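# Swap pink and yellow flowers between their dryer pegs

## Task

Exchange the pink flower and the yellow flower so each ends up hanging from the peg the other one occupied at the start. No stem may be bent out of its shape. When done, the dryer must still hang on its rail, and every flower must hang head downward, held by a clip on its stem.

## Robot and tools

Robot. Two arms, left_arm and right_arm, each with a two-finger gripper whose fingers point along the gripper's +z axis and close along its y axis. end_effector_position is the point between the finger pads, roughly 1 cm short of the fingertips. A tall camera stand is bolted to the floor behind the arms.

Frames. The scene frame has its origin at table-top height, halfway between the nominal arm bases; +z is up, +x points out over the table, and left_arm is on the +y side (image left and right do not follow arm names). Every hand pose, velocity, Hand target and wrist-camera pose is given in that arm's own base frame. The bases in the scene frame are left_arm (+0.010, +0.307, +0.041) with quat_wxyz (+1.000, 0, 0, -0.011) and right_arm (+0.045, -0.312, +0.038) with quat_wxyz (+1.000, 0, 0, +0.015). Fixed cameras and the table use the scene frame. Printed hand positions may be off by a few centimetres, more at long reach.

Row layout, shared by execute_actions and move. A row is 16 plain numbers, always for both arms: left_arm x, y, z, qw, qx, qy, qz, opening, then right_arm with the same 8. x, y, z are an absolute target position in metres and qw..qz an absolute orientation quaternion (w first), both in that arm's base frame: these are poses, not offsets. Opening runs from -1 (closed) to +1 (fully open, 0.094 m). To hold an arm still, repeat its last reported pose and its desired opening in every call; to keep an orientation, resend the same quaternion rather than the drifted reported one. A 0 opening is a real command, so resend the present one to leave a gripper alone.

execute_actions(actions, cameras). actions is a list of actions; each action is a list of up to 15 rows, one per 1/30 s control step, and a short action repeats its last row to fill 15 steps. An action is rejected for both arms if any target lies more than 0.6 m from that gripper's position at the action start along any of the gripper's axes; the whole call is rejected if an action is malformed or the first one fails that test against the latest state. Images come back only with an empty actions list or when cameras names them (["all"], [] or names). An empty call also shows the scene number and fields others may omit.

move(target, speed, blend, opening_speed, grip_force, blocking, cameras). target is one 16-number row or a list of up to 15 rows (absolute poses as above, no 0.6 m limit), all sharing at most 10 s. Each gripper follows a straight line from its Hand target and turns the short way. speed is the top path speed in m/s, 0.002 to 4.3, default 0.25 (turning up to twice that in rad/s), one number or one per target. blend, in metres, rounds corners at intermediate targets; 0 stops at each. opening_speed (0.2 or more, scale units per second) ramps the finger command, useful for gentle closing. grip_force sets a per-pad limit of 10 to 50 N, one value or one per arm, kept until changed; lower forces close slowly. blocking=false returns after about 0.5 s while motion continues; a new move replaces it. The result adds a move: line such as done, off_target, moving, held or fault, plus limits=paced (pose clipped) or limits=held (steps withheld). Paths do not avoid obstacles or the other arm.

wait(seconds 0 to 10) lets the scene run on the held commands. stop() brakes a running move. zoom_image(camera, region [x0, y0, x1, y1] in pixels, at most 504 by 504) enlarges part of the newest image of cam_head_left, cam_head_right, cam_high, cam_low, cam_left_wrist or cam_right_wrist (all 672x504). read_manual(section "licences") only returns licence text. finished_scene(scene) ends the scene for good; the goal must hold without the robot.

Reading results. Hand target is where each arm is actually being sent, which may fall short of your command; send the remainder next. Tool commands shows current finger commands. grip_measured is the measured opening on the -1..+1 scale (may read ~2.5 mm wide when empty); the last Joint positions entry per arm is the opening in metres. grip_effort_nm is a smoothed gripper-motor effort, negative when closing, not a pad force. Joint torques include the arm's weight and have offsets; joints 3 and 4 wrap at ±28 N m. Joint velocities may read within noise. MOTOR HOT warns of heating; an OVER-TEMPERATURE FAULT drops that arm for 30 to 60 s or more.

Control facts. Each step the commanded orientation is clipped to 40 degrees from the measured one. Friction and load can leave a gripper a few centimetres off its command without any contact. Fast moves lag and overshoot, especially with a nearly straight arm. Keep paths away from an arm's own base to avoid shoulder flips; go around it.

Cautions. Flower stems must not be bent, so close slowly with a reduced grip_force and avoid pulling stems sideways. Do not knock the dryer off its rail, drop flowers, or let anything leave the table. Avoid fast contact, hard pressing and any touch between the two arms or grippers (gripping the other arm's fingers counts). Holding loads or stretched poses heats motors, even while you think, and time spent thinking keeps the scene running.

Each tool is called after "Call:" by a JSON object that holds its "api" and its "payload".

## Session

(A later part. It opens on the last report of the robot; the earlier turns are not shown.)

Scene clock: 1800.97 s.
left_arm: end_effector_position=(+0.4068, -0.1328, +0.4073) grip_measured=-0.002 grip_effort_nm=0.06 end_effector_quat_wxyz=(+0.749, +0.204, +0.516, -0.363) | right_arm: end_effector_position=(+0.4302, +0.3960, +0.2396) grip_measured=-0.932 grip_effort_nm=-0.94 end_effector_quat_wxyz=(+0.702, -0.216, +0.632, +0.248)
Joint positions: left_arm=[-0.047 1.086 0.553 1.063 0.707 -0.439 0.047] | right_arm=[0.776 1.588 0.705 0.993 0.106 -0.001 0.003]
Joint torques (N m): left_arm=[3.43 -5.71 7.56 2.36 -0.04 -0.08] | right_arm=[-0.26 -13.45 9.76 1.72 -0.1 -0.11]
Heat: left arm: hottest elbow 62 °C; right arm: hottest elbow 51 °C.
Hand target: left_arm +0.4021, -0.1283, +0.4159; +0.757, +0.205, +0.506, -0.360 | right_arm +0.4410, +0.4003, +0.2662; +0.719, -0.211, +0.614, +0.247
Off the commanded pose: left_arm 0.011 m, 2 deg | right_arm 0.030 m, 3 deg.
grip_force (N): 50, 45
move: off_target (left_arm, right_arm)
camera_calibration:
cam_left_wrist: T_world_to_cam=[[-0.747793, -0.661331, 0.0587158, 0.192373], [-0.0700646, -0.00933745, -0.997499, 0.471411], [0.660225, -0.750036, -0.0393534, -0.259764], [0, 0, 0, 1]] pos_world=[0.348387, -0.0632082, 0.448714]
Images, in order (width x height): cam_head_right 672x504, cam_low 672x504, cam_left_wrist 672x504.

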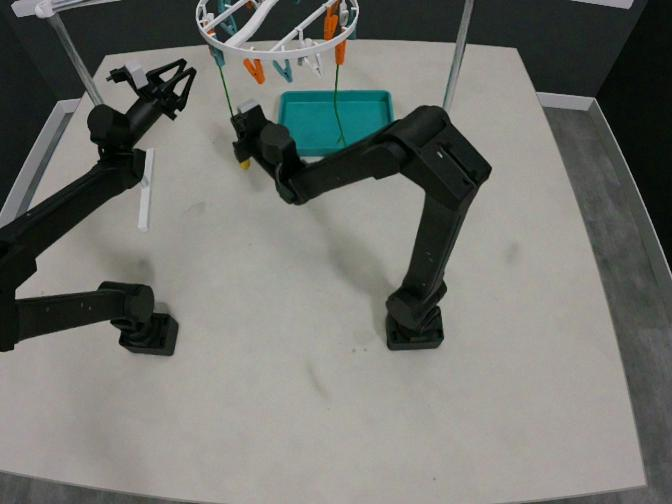

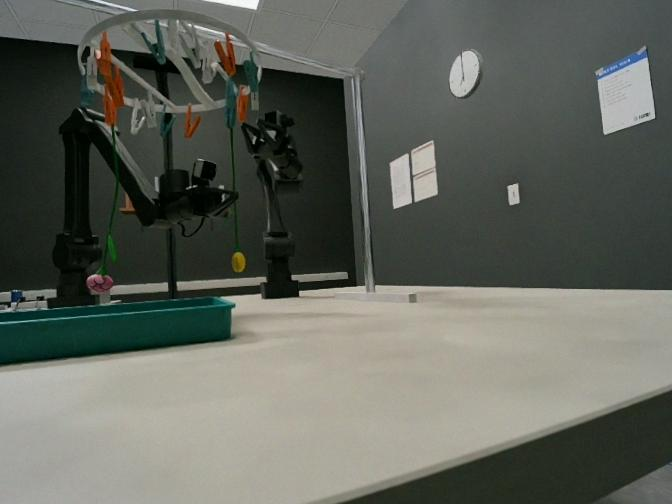

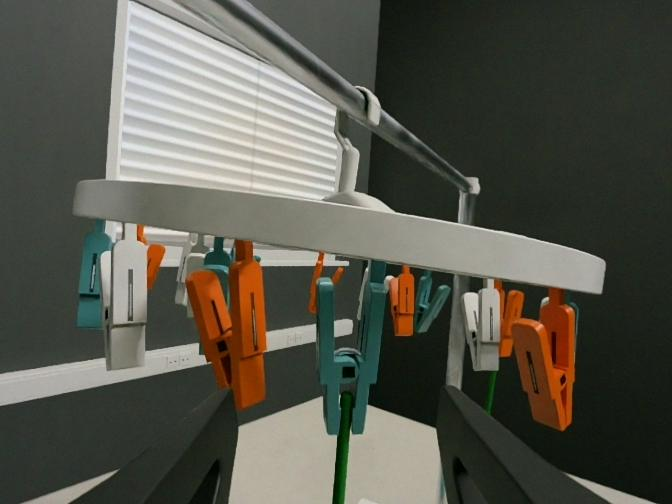

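Call:
{"api": "move", "payload": {"target": [[0.39, -0.115, 0.40, 0.7571, 0.2049, 0.5055, -0.3604, 0.0, 0.4422, 0.4013, 0.255, 0.719, -0.2115, 0.614, 0.2475, -1.0], [0.37, -0.09, 0.37, 0.7571, 0.2049, 0.5055, -0.3604, 0.0, 0.4422, 0.4013, 0.255, 0.719, -0.2115, 0.614, 0.2475, -0.4], [0.35, -0.08, 0.34, 0.7571, 0.2049, 0.5055, -0.3604, 0.0, 0.345, 0.327, 0.232, 0.719, -0.2115, 0.614, 0.2475, -0.4]], "speed": 0.15, "opening_speed": 0.8, "cameras": ["all"]}}

Call:
{"api": "zoom_image", "payload": {"camera": "cam_low", "region": [80, 60, 260, 310]}}

Scene clock: 1810.80 s.
left_arm: end_effector_position=(+0.3490, -0.0839, +0.3415) grip_measured=-0.002 grip_effort_nm=0.06 end_effector_quat_wxyz=(+0.756, +0.208, +0.505, -0.361) | right_arm: end_effector_position=(+0.3511, +0.3267, +0.2278) grip_measured=-0.401 grip_effort_nm=0.08 end_effector_quat_wxyz=(+0.713, -0.207, +0.622, +0.248)
Joint positions: left_arm=[0.142 1.134 0.323 1.479 0.862 -0.595 0.047] | right_arm=[0.803 1.413 0.41 1.145 0.146 -0.008 0.028]
Joint torques (N m): left_arm=[3.43 -2.67 5.98 1.98 -0.12 -0.05] | right_arm=[1.44 -8.7 4.92 2.67 0.09 -0.12]
Heat: left arm: hottest elbow 61 °C; right arm: hottest elbow 51 °C.
Hand target: left_arm +0.3500, -0.0800, +0.3401; +0.757, +0.205, +0.506, -0.360 | right_arm +0.3451, +0.3270, +0.2319; +0.719, -0.211, +0.614, +0.248
Off the commanded pose: left_arm 0.004 m, 0 deg | right_arm 0.007 m, 1 deg.
grip_force (N): 50, 45
move: done; target 2's new opening was sent with right_arm's hand 0.020 m and 3 deg from that target
camera_calibration:
cam_left_wrist: T_world_to_cam=[[-0.749421, -0.660883, 0.0400222, 0.192321], [-0.0425614, -0.012236, -0.999019, 0.392834], [0.660724, -0.750389, -0.0189581, -0.194723], [0, 0, 0, 1]] pos_world=[0.289507, -0.0142095, 0.38106]
cam_right_wrist: T_world_to_cam=[[0.614768, -0.788701, -0.00330995, 0.041574], [-0.225924, -0.172077, -0.958826, 0.394315], [0.755658, 0.590203, -0.283974, -0.304562], [0, 0, 0, 1]] pos_world=[0.293671, 0.280395, 0.291729]

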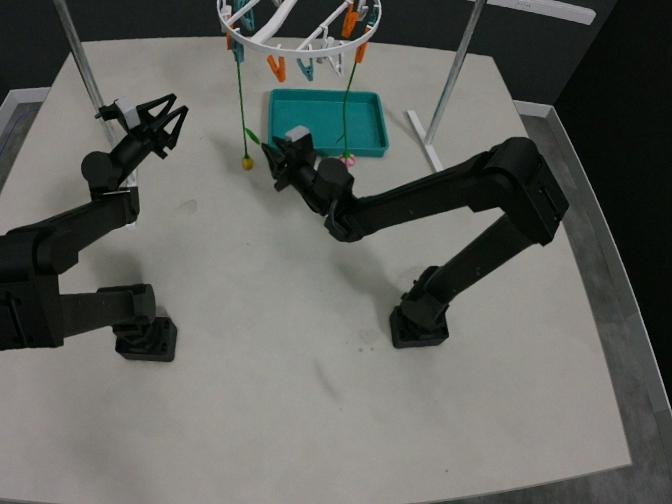

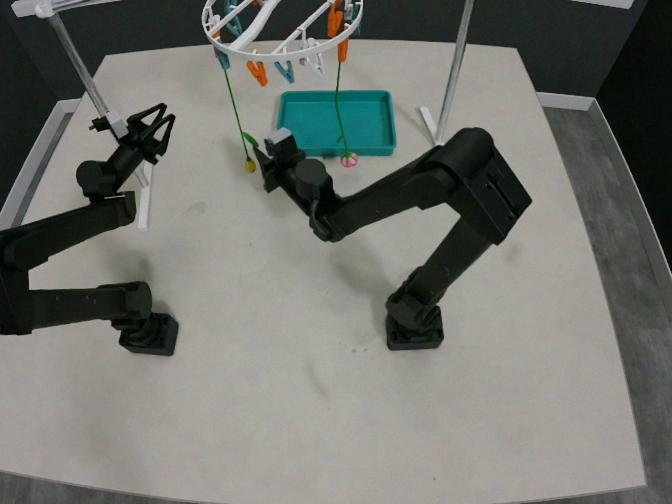

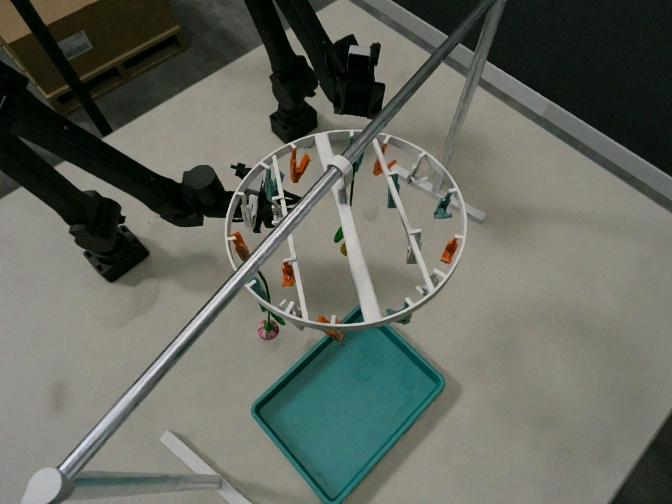

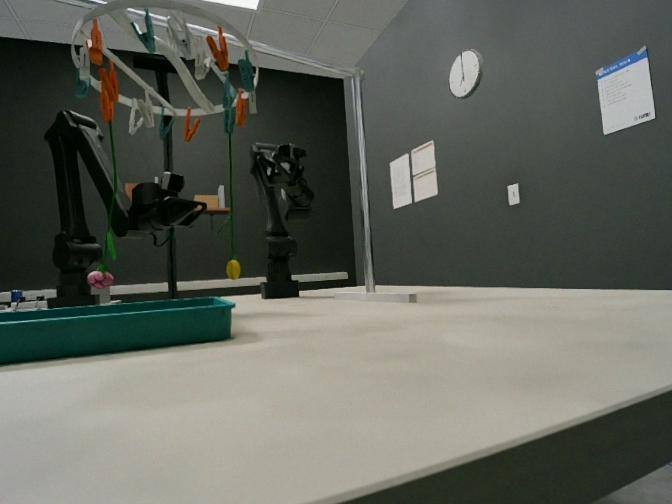

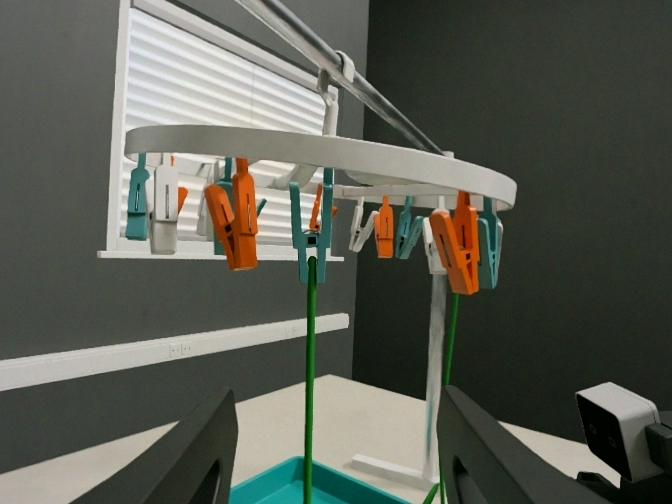

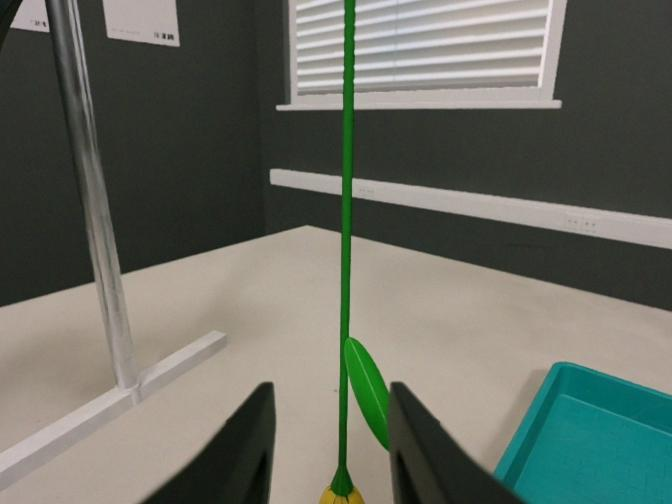

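Scaled by 2.016 from the camera's 672x504 image, which has a finer 960x720 frame.

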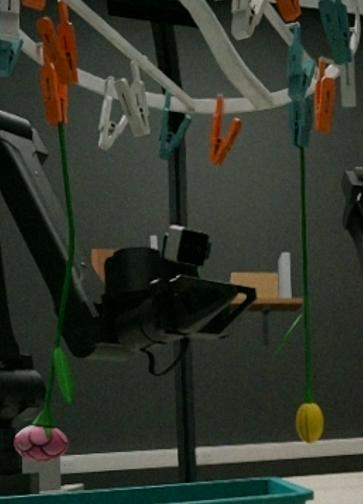

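Call:
{"api": "zoom_image", "payload": {"camera": "cam_low", "region": [80, 110, 140, 300]}}

Call:
{"api": "zoom_image", "payload": {"camera": "cam_head_right", "region": [310, 50, 370, 180]}}

Call:
{"api": "zoom_image", "payload": {"camera": "cam_left_wrist", "region": [400, 180, 540, 504]}}

Scaled by 2.653 from the camera's 672x504 image, which has a finer 960x720 frame.

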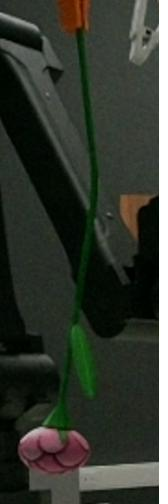

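Scaled by 3.877 from the camera's 672x504 image, which has a finer 960x720 frame.

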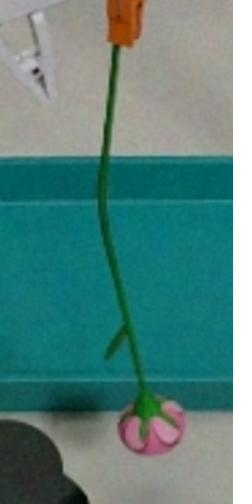

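Scaled by 1.556 from the camera's 672x504 image, which has a finer 960x720 frame.

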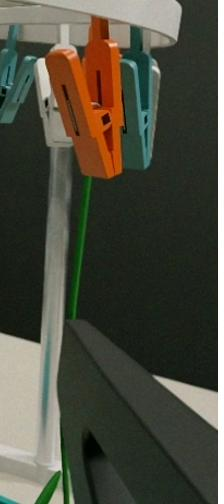

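Call:
{"api": "move", "payload": {"target": [[0.33, -0.09, 0.30, 0.7571, 0.2049, 0.5055, -0.3604, 0.3, 0.352, 0.13, 0.285, 0.7026, -0.2179, 0.6326, 0.242, -0.3], [0.33, -0.25, 0.18, 0.74, 0.10, 0.64, -0.15, 0.3, 0.347, 0.107, 0.285, 0.7026, -0.2179, 0.6326, 0.242, -0.3], [0.365, -0.425, 0.06, 0.7021, 0.0802, 0.7021, -0.0802, 0.3, 0.347, 0.107, 0.285, 0.7026, -0.2179, 0.6326, 0.242, -0.3]], "speed": 0.25, "blend": [0.02, 0.04, 0], "cameras": ["cam_left_wrist", "cam_right_wrist", "cam_low"]}}

Scene clock: 1856.97 s.
left_arm: end_effector_position=(+0.3627, -0.4153, +0.0618) grip_measured=+0.298 grip_effort_nm=0.06 end_effector_quat_wxyz=(+0.703, +0.084, +0.703, -0.075) | right_arm: end_effector_position=(+0.3462, +0.1105, +0.2816) grip_measured=-0.301 grip_effort_nm=0.08 end_effector_quat_wxyz=(+0.702, -0.225, +0.631, +0.240)
Joint positions: left_arm=[-1.096 2.057 0.724 1.33 -0.87 0.011 0.061] | right_arm=[0.015 0.81 0.268 0.67 -0.652 0.065 0.033]
Joint torques (N m): left_arm=[2.2 -11.16 4.81 1.51 -0.08 -0.08] | right_arm=[-0.21 -1.2 8.38 1.47 -0.05 0.19]
Heat: left arm: hottest elbow 54 °C; right arm: hottest elbow 47 °C.
Hand target: left_arm +0.3648, -0.4247, +0.0601; +0.703, +0.080, +0.702, -0.080 | right_arm +0.3470, +0.1071, +0.2849; +0.703, -0.218, +0.633, +0.242
Off the commanded pose: left_arm 0.010 m, 1 deg | right_arm 0.005 m, 1 deg.
grip_force (N): 50, 45
move: done
camera_calibration:
cam_left_wrist: T_world_to_cam=[[-0.218546, -0.975474, -0.0262511, -0.324359], [-0.406909, 0.115549, -0.906131, 0.289307], [0.88694, -0.187349, -0.422182, -0.281051], [0, 0, 0, 1]] pos_world=[0.29611, -0.402487, 0.134981]
cam_right_wrist: T_world_to_cam=[[0.624753, -0.7805, 0.0224194, -0.137462], [-0.237291, -0.217138, -0.94686, 0.413032], [0.743893, 0.586234, -0.320864, -0.143153], [0, 0, 0, 1]] pos_world=[0.290379, 0.066317, 0.348233]
Images, in order (width x height): cam_low 672x504, cam_left_wrist 672x504, cam_right_wrist 672x504.

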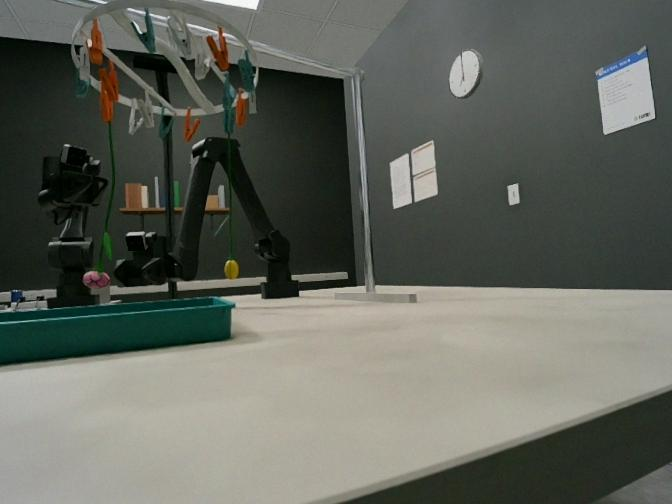

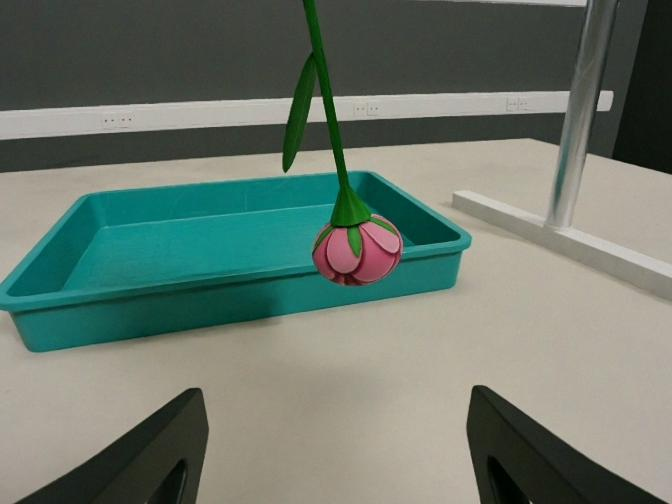

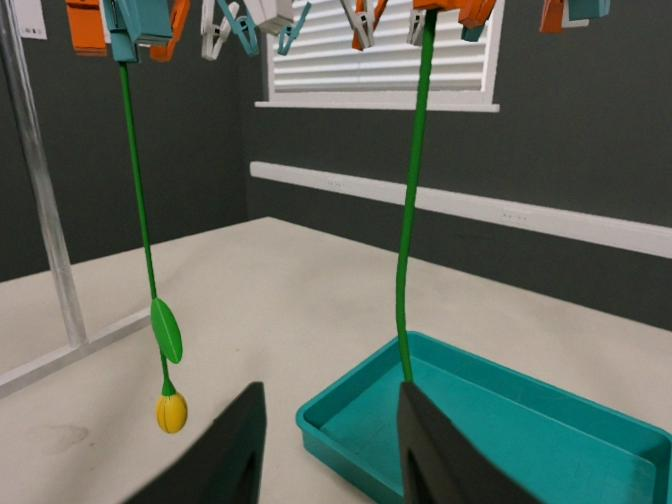

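Call:
{"api": "move", "payload": {"target": [[0.40, -0.438, 0.06, 0.7021, 0.0802, 0.7021, -0.0802, 0.5, 0.375, 0.115, 0.29, 0.7026, -0.2179, 0.6326, 0.242, -0.2], [0.492, -0.460, 0.055, 0.7021, 0.0802, 0.7021, -0.0802, 0.5, 0.425, 0.127, 0.298, 0.7026, -0.2179, 0.6326, 0.242, -0.2]], "speed": 0.14, "blend": [0.01, 0], "cameras": ["cam_left_wrist", "cam_right_wrist"]}}

Scene clock: 1867.33 s.
left_arm: end_effector_position=(+0.4815, -0.4535, +0.0547) grip_measured=+0.498 grip_effort_nm=0.06 end_effector_quat_wxyz=(+0.700, +0.088, +0.704, -0.076) | right_arm: end_effector_position=(+0.4117, +0.1215, +0.2712) grip_measured=-0.201 grip_effort_nm=0.08 end_effector_quat_wxyz=(+0.685, -0.211, +0.654, +0.242)
Joint positions: left_arm=[-0.923 2.164 1.009 1.146 -0.692 0.01 0.07] | right_arm=[0.06 1.079 0.4 0.746 -0.591 0.065 0.038]
Joint torques (N m): left_arm=[3.08 -13.68 6.89 1.7 0.15 -0.06] | right_arm=[1.44 -3.08 11.33 2.59 0.11 0.1]
Heat: left arm: hottest elbow 54 °C; right arm: hottest elbow 48 °C.
Hand target: left_arm +0.4916, -0.4596, +0.0552; +0.703, +0.080, +0.702, -0.080 | right_arm +0.4231, +0.1265, +0.2978; +0.703, -0.218, +0.633, +0.242
Off the commanded pose: left_arm 0.012 m, 1 deg | right_arm 0.030 m, 3 deg.
grip_force (N): 50, 45
move: off_target (left_arm, right_arm)
camera_calibration:
cam_left_wrist: T_world_to_cam=[[-0.224666, -0.973988, -0.0295335, -0.331995], [-0.410494, 0.122088, -0.903653, 0.34033], [0.883753, -0.190897, -0.427245, -0.396368], [0, 0, 0, 1]] pos_world=[0.415407, -0.440574, 0.128389]
cam_right_wrist: T_world_to_cam=[[0.612512, -0.790253, -0.0181524, -0.152295], [-0.297743, -0.209381, -0.931401, 0.44099], [0.732242, 0.5759, -0.363541, -0.184082], [0, 0, 0, 1]] pos_world=[0.359377, 0.0779965, 0.341053]
Images, in order (width x height): cam_left_wrist 672x504, cam_right_wrist 672x504.

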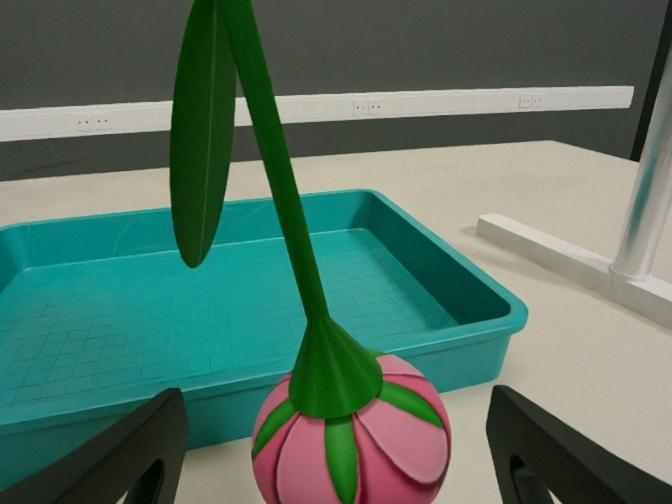

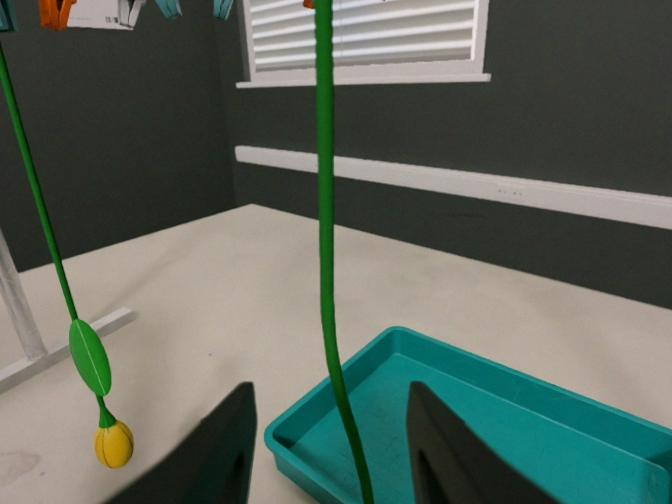

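Call:
{"api": "move", "payload": {"target": [[0.492, -0.460, 0.055, 0.7021, 0.0802, 0.7021, -0.0802, 0.5, 0.4605, 0.1548, 0.3125, 0.7026, -0.2179, 0.6326, 0.242, -0.2], [0.492, -0.460, 0.055, 0.7021, 0.0802, 0.7021, -0.0802, -0.35, 0.4605, 0.1548, 0.3125, 0.7026, -0.2179, 0.6326, 0.242, -0.2]], "speed": 0.1, "grip_force": [30, 45], "cameras": ["cam_left_wrist", "cam_right_wrist"]}}

Scene clock: 1875.60 s.
left_arm: end_effector_position=(+0.4816, -0.4536, +0.0549) grip_measured=-0.080 grip_effort_nm=-0.64 end_effector_quat_wxyz=(+0.701, +0.088, +0.704, -0.076) | right_arm: end_effector_position=(+0.4473, +0.1482, +0.2912) grip_measured=-0.201 grip_effort_nm=0.08 end_effector_quat_wxyz=(+0.692, -0.211, +0.646, +0.243)
Joint positions: left_arm=[-0.923 2.164 1.009 1.146 -0.692 0.01 0.043] | right_arm=[0.138 1.17 0.511 0.746 -0.514 0.065 0.038]
Joint torques (N m): left_arm=[3.08 -13.74 6.8 1.59 0.14 -0.06] | right_arm=[1.44 -5.07 11.48 1.58 0.11 -0.02]
Heat: left arm: hottest elbow 54 °C; right arm: hottest elbow 49 °C.
Hand target: left_arm +0.4916, -0.4596, +0.0551; +0.703, +0.080, +0.703, -0.080 | right_arm +0.4590, +0.1543, +0.3125; +0.703, -0.218, +0.633, +0.242
Off the commanded pose: left_arm 0.012 m, 1 deg | right_arm 0.026 m, 2 deg.
grip_force (N): 30, 45
move: off_target (left_arm, right_arm); target 2's new opening was sent with left_arm's hand 0.012 m and 1 deg from that target
camera_calibration:
cam_left_wrist: T_world_to_cam=[[-0.224663, -0.973994, -0.0293667, -0.332114], [-0.410242, 0.121877, -0.903796, 0.340253], [0.883871, -0.191002, -0.426954, -0.396477], [0, 0, 0, 1]] pos_world=[0.415407, -0.440674, 0.128488]
cam_right_wrist: T_world_to_cam=[[0.613583, -0.789526, -0.012832, -0.154829], [-0.280057, -0.202396, -0.938405, 0.46882], [0.738298, 0.579383, -0.345299, -0.22671], [0, 0, 0, 1]] pos_world=[0.393676, 0.103997, 0.359673]
Images, in order (width x height): cam_left_wrist 672x504, cam_right_wrist 672x504.

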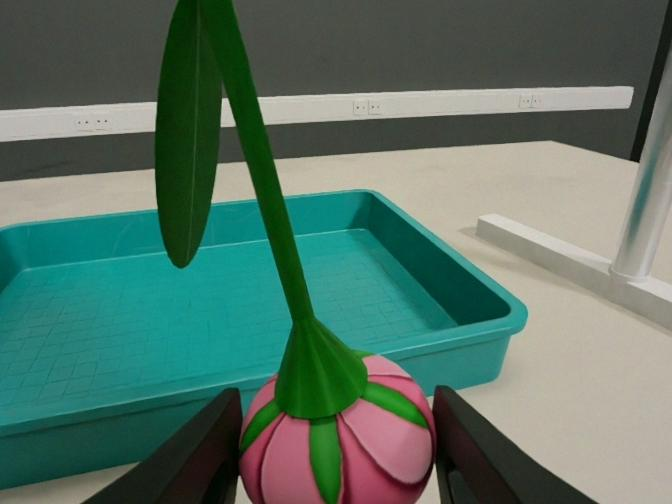

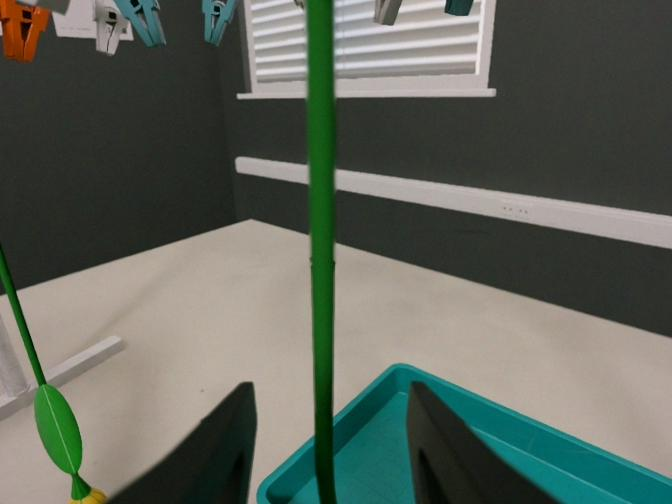

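Call:
{"api": "execute_actions", "payload": {"actions": [], "cameras": ["cam_low", "cam_head_right", "cam_right_wrist", "cam_left_wrist"]}}

Scene clock: 1884.00 s.
left_arm: end_effector_position=(+0.4816, -0.4536, +0.0549) grip_measured=-0.083 grip_effort_nm=-0.69 end_effector_quat_wxyz=(+0.701, +0.088, +0.704, -0.076) | right_arm: end_effector_position=(+0.4473, +0.1482, +0.2912) grip_measured=-0.201 grip_effort_nm=0.07 end_effector_quat_wxyz=(+0.692, -0.211, +0.646, +0.243)
Joint positions: left_arm=[-0.923 2.164 1.009 1.146 -0.692 0.01 0.043] | right_arm=[0.138 1.17 0.511 0.746 -0.514 0.065 0.038]
Joint velocities: within noise
Joint torques (N m): left_arm=[3.08 -13.74 6.8 1.59 0.14 -0.06] | right_arm=[1.44 -5.01 11.41 1.69 0.12 -0.03]
Heat: left arm: hottest elbow 54 °C; right arm: hottest elbow 51 °C.
Hand target: left_arm +0.4916, -0.4596, +0.0551; +0.703, +0.080, +0.703, -0.080 | right_arm +0.4590, +0.1543, +0.3125; +0.703, -0.218, +0.633, +0.242
Tool commands: left_gripper/opening=-0.35 right_gripper/opening=-0.2
Off the commanded pose: left_arm 0.012 m, 1 deg | right_arm 0.026 m, 2 deg.
grip_force (N): 30, 45
camera_calibration:
cam_left_wrist: T_world_to_cam=[[-0.224663, -0.973994, -0.0293667, -0.332114], [-0.410242, 0.121877, -0.903796, 0.340253], [0.883871, -0.191002, -0.426954, -0.396477], [0, 0, 0, 1]] pos_world=[0.415407, -0.440674, 0.128488]
cam_right_wrist: T_world_to_cam=[[0.613583, -0.789526, -0.012832, -0.154829], [-0.280057, -0.202396, -0.938405, 0.46882], [0.738298, 0.579383, -0.345299, -0.22671], [0, 0, 0, 1]] pos_world=[0.393676, 0.103997, 0.359673]
Images, in order (width x height): cam_head_right 672x504, cam_low 672x504, cam_left_wrist 672x504, cam_right_wrist 672x504.

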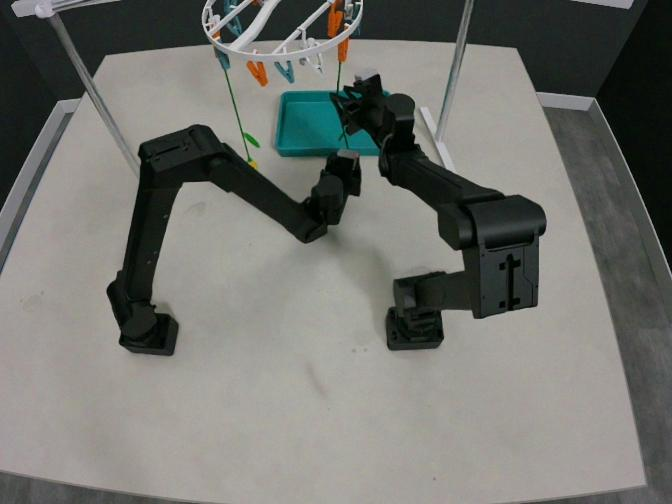

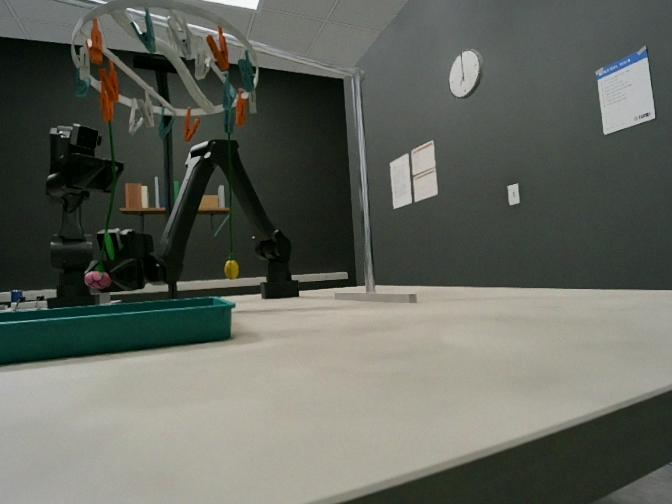

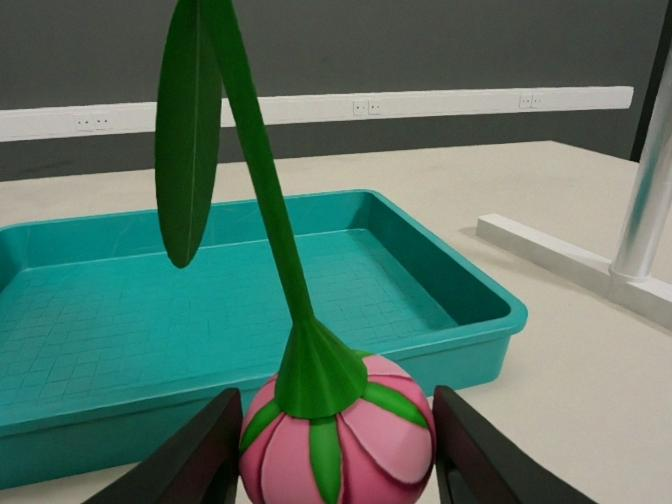

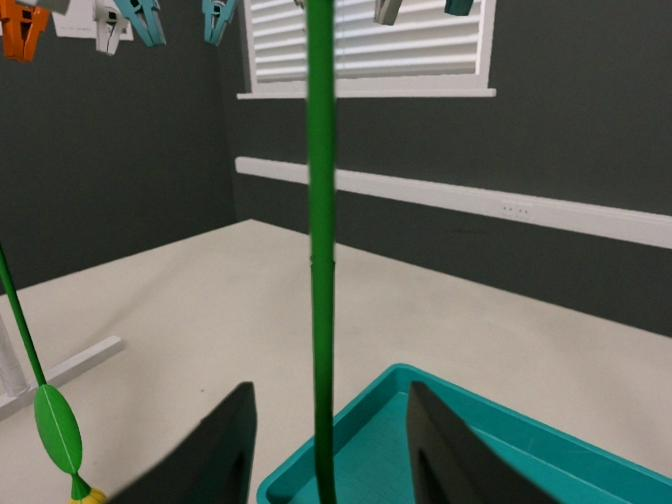

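Call:
{"api": "zoom_image", "payload": {"camera": "cam_low", "region": [60, 80, 180, 300]}}

Call:
{"api": "zoom_image", "payload": {"camera": "cam_head_right", "region": [310, 40, 400, 180]}}

Scaled by 2.291 from the camera's 672x504 image, which has a finer 960x720 frame.

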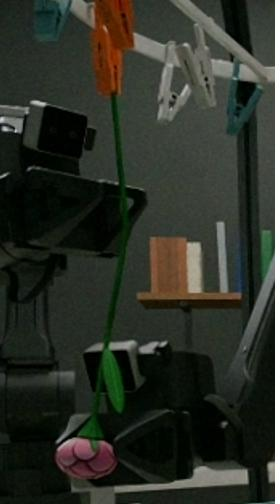

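Scaled by 3.600 from the camera's 672x504 image, which has a finer 960x720 frame.

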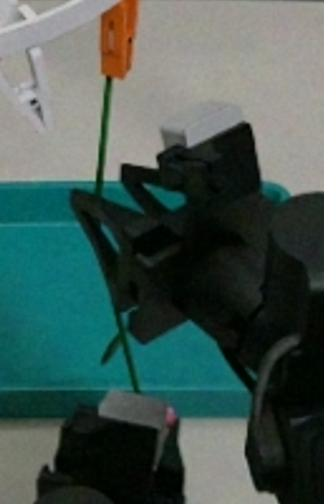

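Call:
{"api": "move", "payload": {"target": [0.4916, -0.4596, 0.0551, 0.7021, 0.0802, 0.7021, -0.0802, -0.35, 0.459, 0.1543, 0.3125, 0.7026, -0.2179, 0.6326, 0.242, -1.0], "opening_speed": 0.4, "grip_force": [30, 35], "speed": 0.05, "cameras": ["cam_right_wrist", "cam_low"]}}

Scene clock: 1894.80 s.
left_arm: end_effector_position=(+0.4816, -0.4537, +0.0549) grip_measured=-0.083 grip_effort_nm=-0.69 end_effector_quat_wxyz=(+0.701, +0.088, +0.704, -0.076) | right_arm: end_effector_position=(+0.4473, +0.1482, +0.2912) grip_measured=-0.926 grip_effort_nm=-0.74 end_effector_quat_wxyz=(+0.692, -0.211, +0.646, +0.243)
Joint positions: left_arm=[-0.923 2.164 1.009 1.146 -0.691 0.01 0.043] | right_arm=[0.138 1.17 0.511 0.746 -0.514 0.065 0.003]
Joint torques (N m): left_arm=[3.08 -13.8 6.68 1.62 0.13 -0.06] | right_arm=[1.32 -5.54 11.29 1.54 0.08 -0.02]
Heat: left arm: hottest elbow 54 °C; right arm: hottest elbow 54 °C.
Hand target: left_arm +0.4912, -0.4592, +0.0552; +0.703, +0.080, +0.703, -0.080 | right_arm +0.4576, +0.1539, +0.3125; +0.703, -0.218, +0.633, +0.242
Off the commanded pose: left_arm 0.012 m, 1 deg | right_arm 0.025 m, 2 deg.
grip_force (N): 30, 35
move: off_target (left_arm, right_arm)
camera_calibration:
cam_right_wrist: T_world_to_cam=[[0.613583, -0.789526, -0.012832, -0.154829], [-0.280057, -0.202396, -0.938405, 0.46882], [0.738298, 0.579383, -0.345299, -0.22671], [0, 0, 0, 1]] pos_world=[0.393676, 0.103997, 0.359673]
Images, in order (width x height): cam_low 672x504, cam_right_wrist 672x504.

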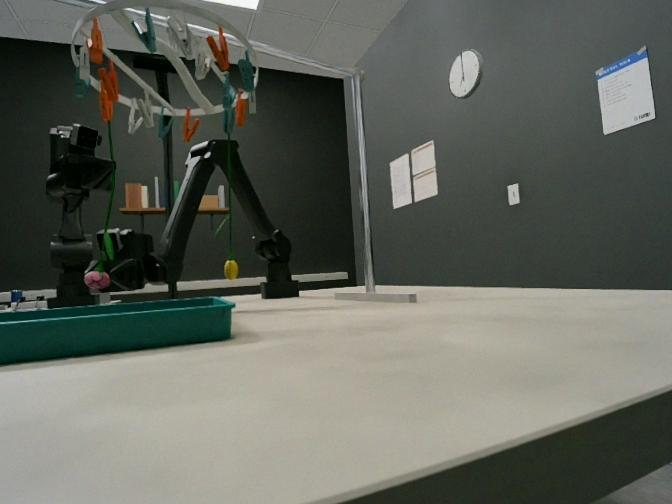

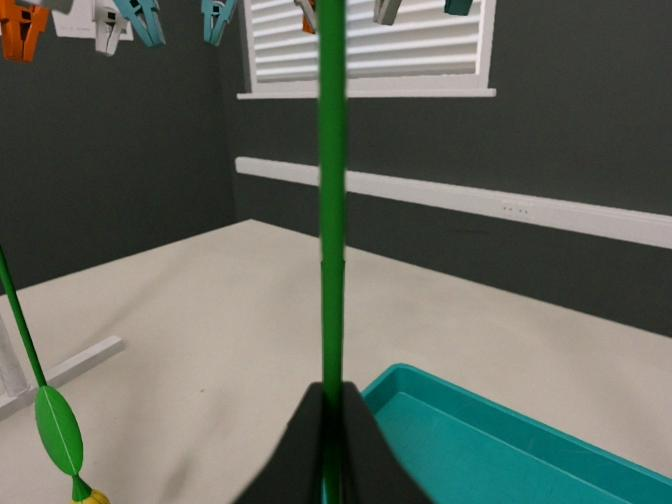

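Call:
{"api": "move", "payload": {"target": [0.491, -0.395, 0.060, 0.6885, 0.1592, 0.7067, -0.0002, -0.35, 0.459, 0.1543, 0.3125, 0.7026, -0.2179, 0.6326, 0.242, -1.0], "speed": 0.08, "cameras": ["cam_right_wrist", "cam_low", "cam_left_wrist", "cam_head_right"]}}

Call:
{"api": "zoom_image", "payload": {"camera": "cam_low", "region": [60, 80, 180, 300]}}

Scene clock: 1922.90 s.
left_arm: end_effector_position=(+0.4831, -0.4059, +0.0500) grip_measured=-0.083 grip_effort_nm=-0.69 end_effector_quat_wxyz=(+0.687, +0.171, +0.707, -0.004) | right_arm: end_effector_position=(+0.4468, +0.1505, +0.2891) grip_measured=-0.926 grip_effort_nm=-0.75 end_effector_quat_wxyz=(+0.688, -0.212, +0.649, +0.245)
Joint positions: left_arm=[-0.857 2.102 0.892 1.14 -0.613 0.191 0.043] | right_arm=[0.143 1.171 0.511 0.739 -0.514 0.065 0.003]
Joint torques (N m): left_arm=[4.07 -15.56 3.49 1.69 -0.04 -0.06] | right_arm=[1.08 -5.71 11.21 1.84 0.08 -0.02]
Heat: left arm: hottest elbow 53 °C; right arm: hottest elbow 57 °C.
Hand target: left_arm +0.4909, -0.3951, +0.0599; +0.689, +0.159, +0.707, +0.000 | right_arm +0.4575, +0.1538, +0.3125; +0.703, -0.218, +0.633, +0.242
Off the commanded pose: left_arm 0.017 m, 1 deg | right_arm 0.027 m, 3 deg.
grip_force (N): 30, 35
move: off_target (left_arm, right_arm)
camera_calibration:
cam_left_wrist: T_world_to_cam=[[-0.242291, -0.939448, -0.242347, -0.252205], [-0.403977, 0.324794, -0.855168, 0.407558], [0.882099, -0.109297, -0.45821, -0.355132], [0, 0, 0, 1]] pos_world=[0.416798, -0.408121, 0.124684]
cam_right_wrist: T_world_to_cam=[[0.617399, -0.786465, -0.0170717, -0.153683], [-0.286833, -0.204859, -0.93582, 0.469825], [0.732493, 0.582671, -0.352064, -0.22435], [0, 0, 0, 1]] pos_world=[0.39398, 0.106104, 0.358063]
Images, in order (width x height): cam_head_right 672x504, cam_low 672x504, cam_left_wrist 672x504, cam_right_wrist 672x504.

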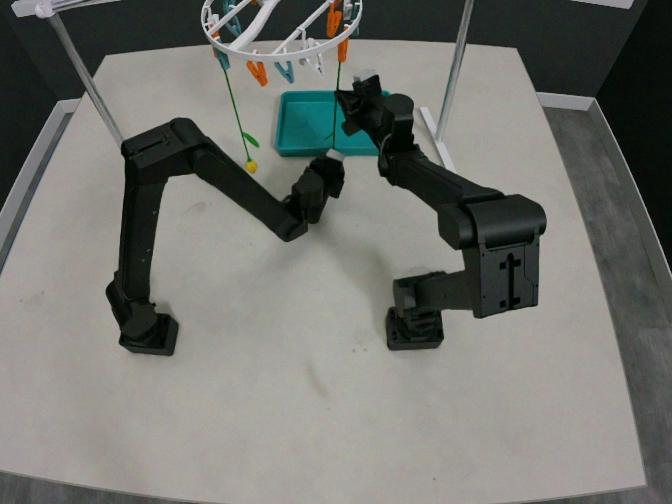

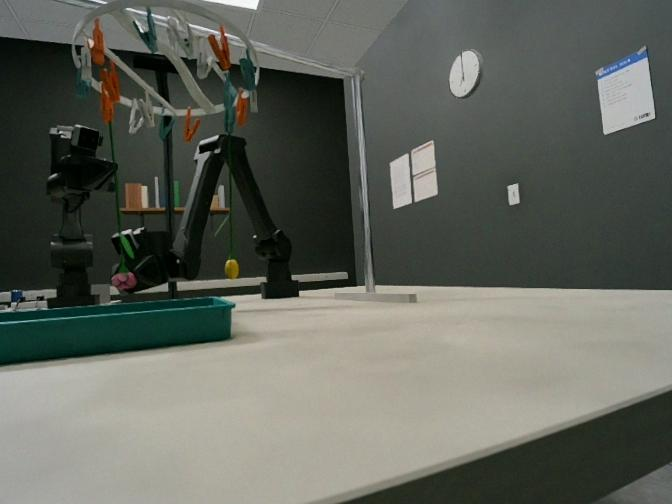

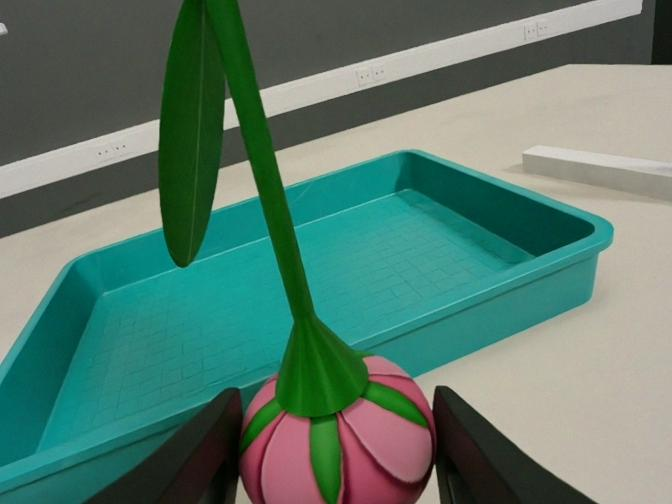

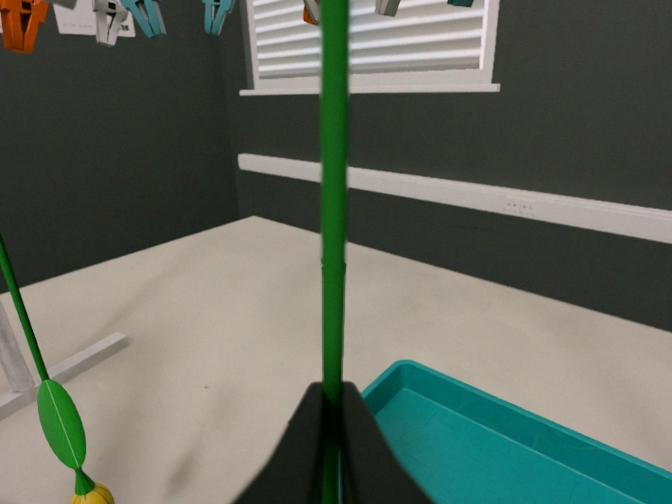

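Scaled by 2.291 from the camera's 672x504 image, which has a finer 960x720 frame.

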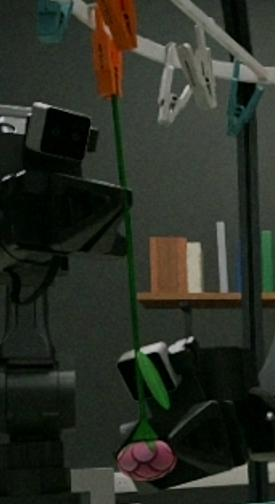

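Call:
{"api": "move", "payload": {"target": [0.491, -0.341, 0.072, 0.6640, 0.2419, 0.7014, 0.0859, -0.35, 0.459, 0.1543, 0.3125, 0.7026, -0.2179, 0.6326, 0.242, -1.0], "speed": 0.08, "cameras": ["cam_right_wrist", "cam_low", "cam_left_wrist", "cam_head_right"]}}

Call:
{"api": "zoom_image", "payload": {"camera": "cam_low", "region": [60, 80, 180, 300]}}

Scene clock: 1929.07 s.
left_arm: end_effector_position=(+0.4829, -0.3530, +0.0598) grip_measured=-0.083 grip_effort_nm=-0.70 end_effector_quat_wxyz=(+0.660, +0.259, +0.700, +0.083) | right_arm: end_effector_position=(+0.4466, +0.1510, +0.2891) grip_measured=-0.926 grip_effort_nm=-0.76 end_effector_quat_wxyz=(+0.688, -0.213, +0.648, +0.246)
Joint positions: left_arm=[-0.783 1.992 0.775 1.082 -0.551 0.409 0.043] | right_arm=[0.144 1.171 0.511 0.739 -0.514 0.065 0.003]
Joint torques (N m): left_arm=[4.25 -14.62 3.59 1.84 -0.11 -0.12] | right_arm=[0.79 -5.6 11.23 1.81 0.09 -0.03]
Heat: left arm: hottest elbow 52 °C; right arm: hottest elbow 58 °C.
Hand target: left_arm +0.4909, -0.3411, +0.0718; +0.665, +0.242, +0.702, +0.086 | right_arm +0.4575, +0.1538, +0.3125; +0.703, -0.218, +0.633, +0.242
Off the commanded pose: left_arm 0.019 m, 2 deg | right_arm 0.027 m, 3 deg.
grip_force (N): 30, 35
move: off_target (left_arm, right_arm)
camera_calibration:
cam_left_wrist: T_world_to_cam=[[-0.247319, -0.846542, -0.47138, -0.151254], [-0.399956, 0.532306, -0.746113, 0.46353], [0.882535, 0.0040031, -0.470229, -0.304251], [0, 0, 0, 1]] pos_world=[0.416496, -0.373565, 0.13148]
cam_right_wrist: T_world_to_cam=[[0.61856, -0.785553, -0.0170119, -0.153803], [-0.286485, -0.205318, -0.935826, 0.469814], [0.731648, 0.583739, -0.352051, -0.224355], [0, 0, 0, 1]] pos_world=[0.39388, 0.106606, 0.358063]
Images, in order (width x height): cam_head_right 672x504, cam_low 672x504, cam_left_wrist 672x504, cam_right_wrist 672x504.

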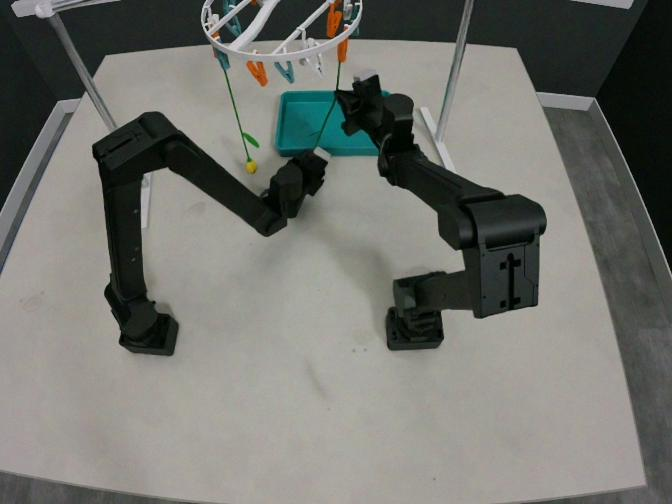

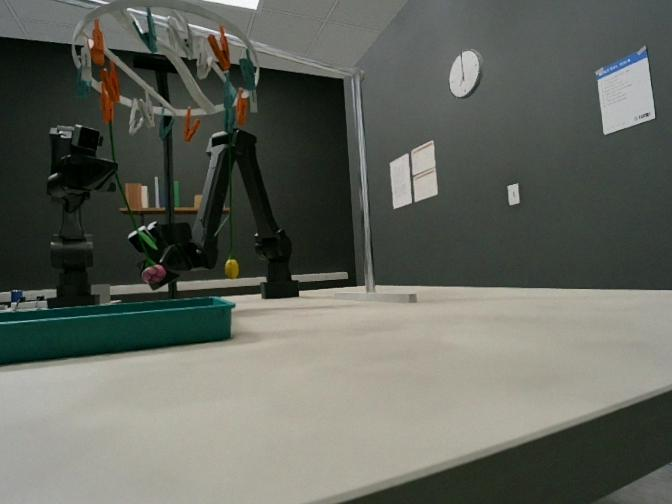

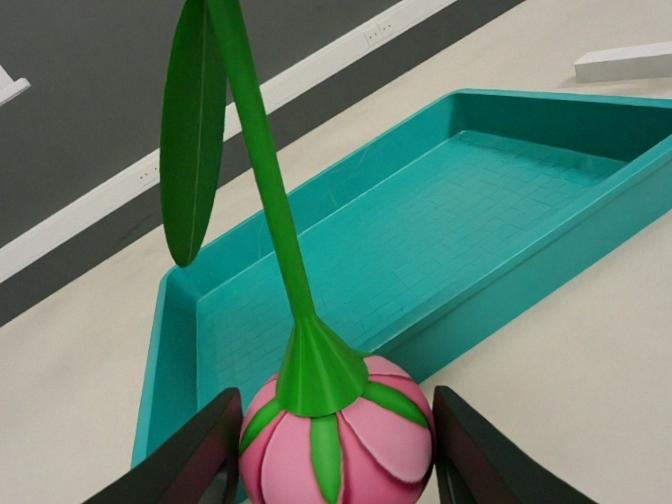

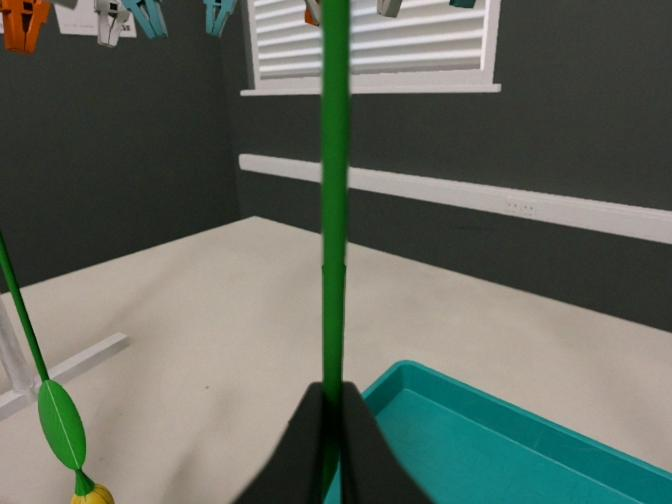

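Scaled by 2.291 from the camera's 672x504 image, which has a finer 960x720 frame.

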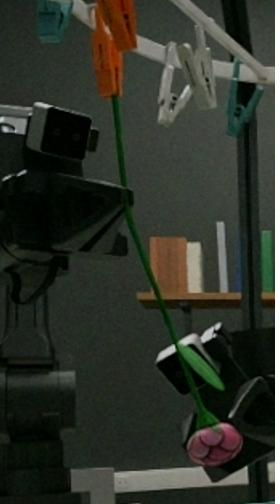

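Call:
{"api": "move", "payload": {"target": [0.491, -0.416, 0.055, 0.6885, 0.1592, 0.7067, -0.0002, -0.35, 0.459, 0.1543, 0.3125, 0.7026, -0.2179, 0.6326, 0.242, -1.0], "speed": 0.1, "cameras": ["cam_low"]}}

Call:
{"api": "zoom_image", "payload": {"camera": "cam_low", "region": [60, 80, 180, 300]}}

Scene clock: 1936.13 s.
left_arm: end_effector_position=(+0.4880, -0.4021, +0.0517) grip_measured=-0.083 grip_effort_nm=-0.69 end_effector_quat_wxyz=(+0.679, +0.167, +0.714, +0.012) | right_arm: end_effector_position=(+0.4470, +0.1515, +0.2903) grip_measured=-0.926 grip_effort_nm=-0.76 end_effector_quat_wxyz=(+0.689, -0.213, +0.648, +0.246)
Joint positions: left_arm=[-0.853 2.087 0.9 1.091 -0.639 0.191 0.043] | right_arm=[0.146 1.171 0.513 0.739 -0.514 0.065 0.003]
Joint torques (N m): left_arm=[1.73 -12.45 6.35 2.8 -0.09 -0.05] | right_arm=[0.91 -5.66 11.07 1.87 0.06 -0.03]
Heat: left arm: hottest elbow 52 °C; right arm: hottest elbow 58 °C.
Hand target: left_arm +0.4905, -0.4157, +0.0551; +0.689, +0.159, +0.707, +0.000 | right_arm +0.4576, +0.1539, +0.3124; +0.703, -0.218, +0.633, +0.242
Off the commanded pose: left_arm 0.015 m, 2 deg | right_arm 0.025 m, 2 deg.
grip_force (N): 30, 35
move: off_target (left_arm, right_arm)
Images, in order (width x height): cam_low 672x504.

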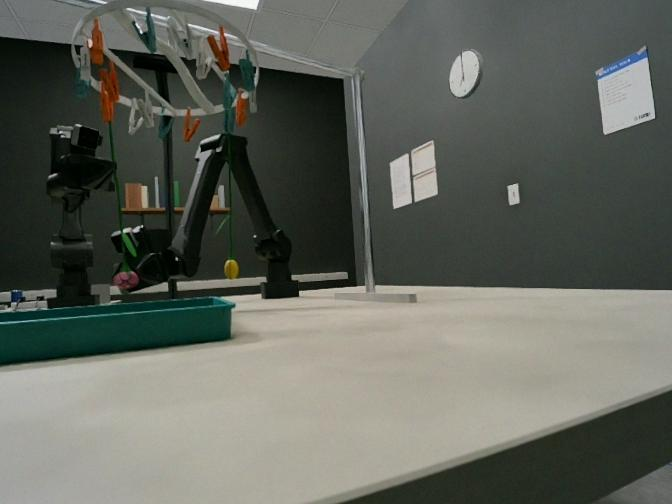

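Scaled by 2.291 from the camera's 672x504 image, which has a finer 960x720 frame.

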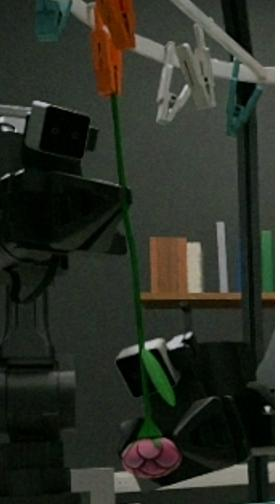

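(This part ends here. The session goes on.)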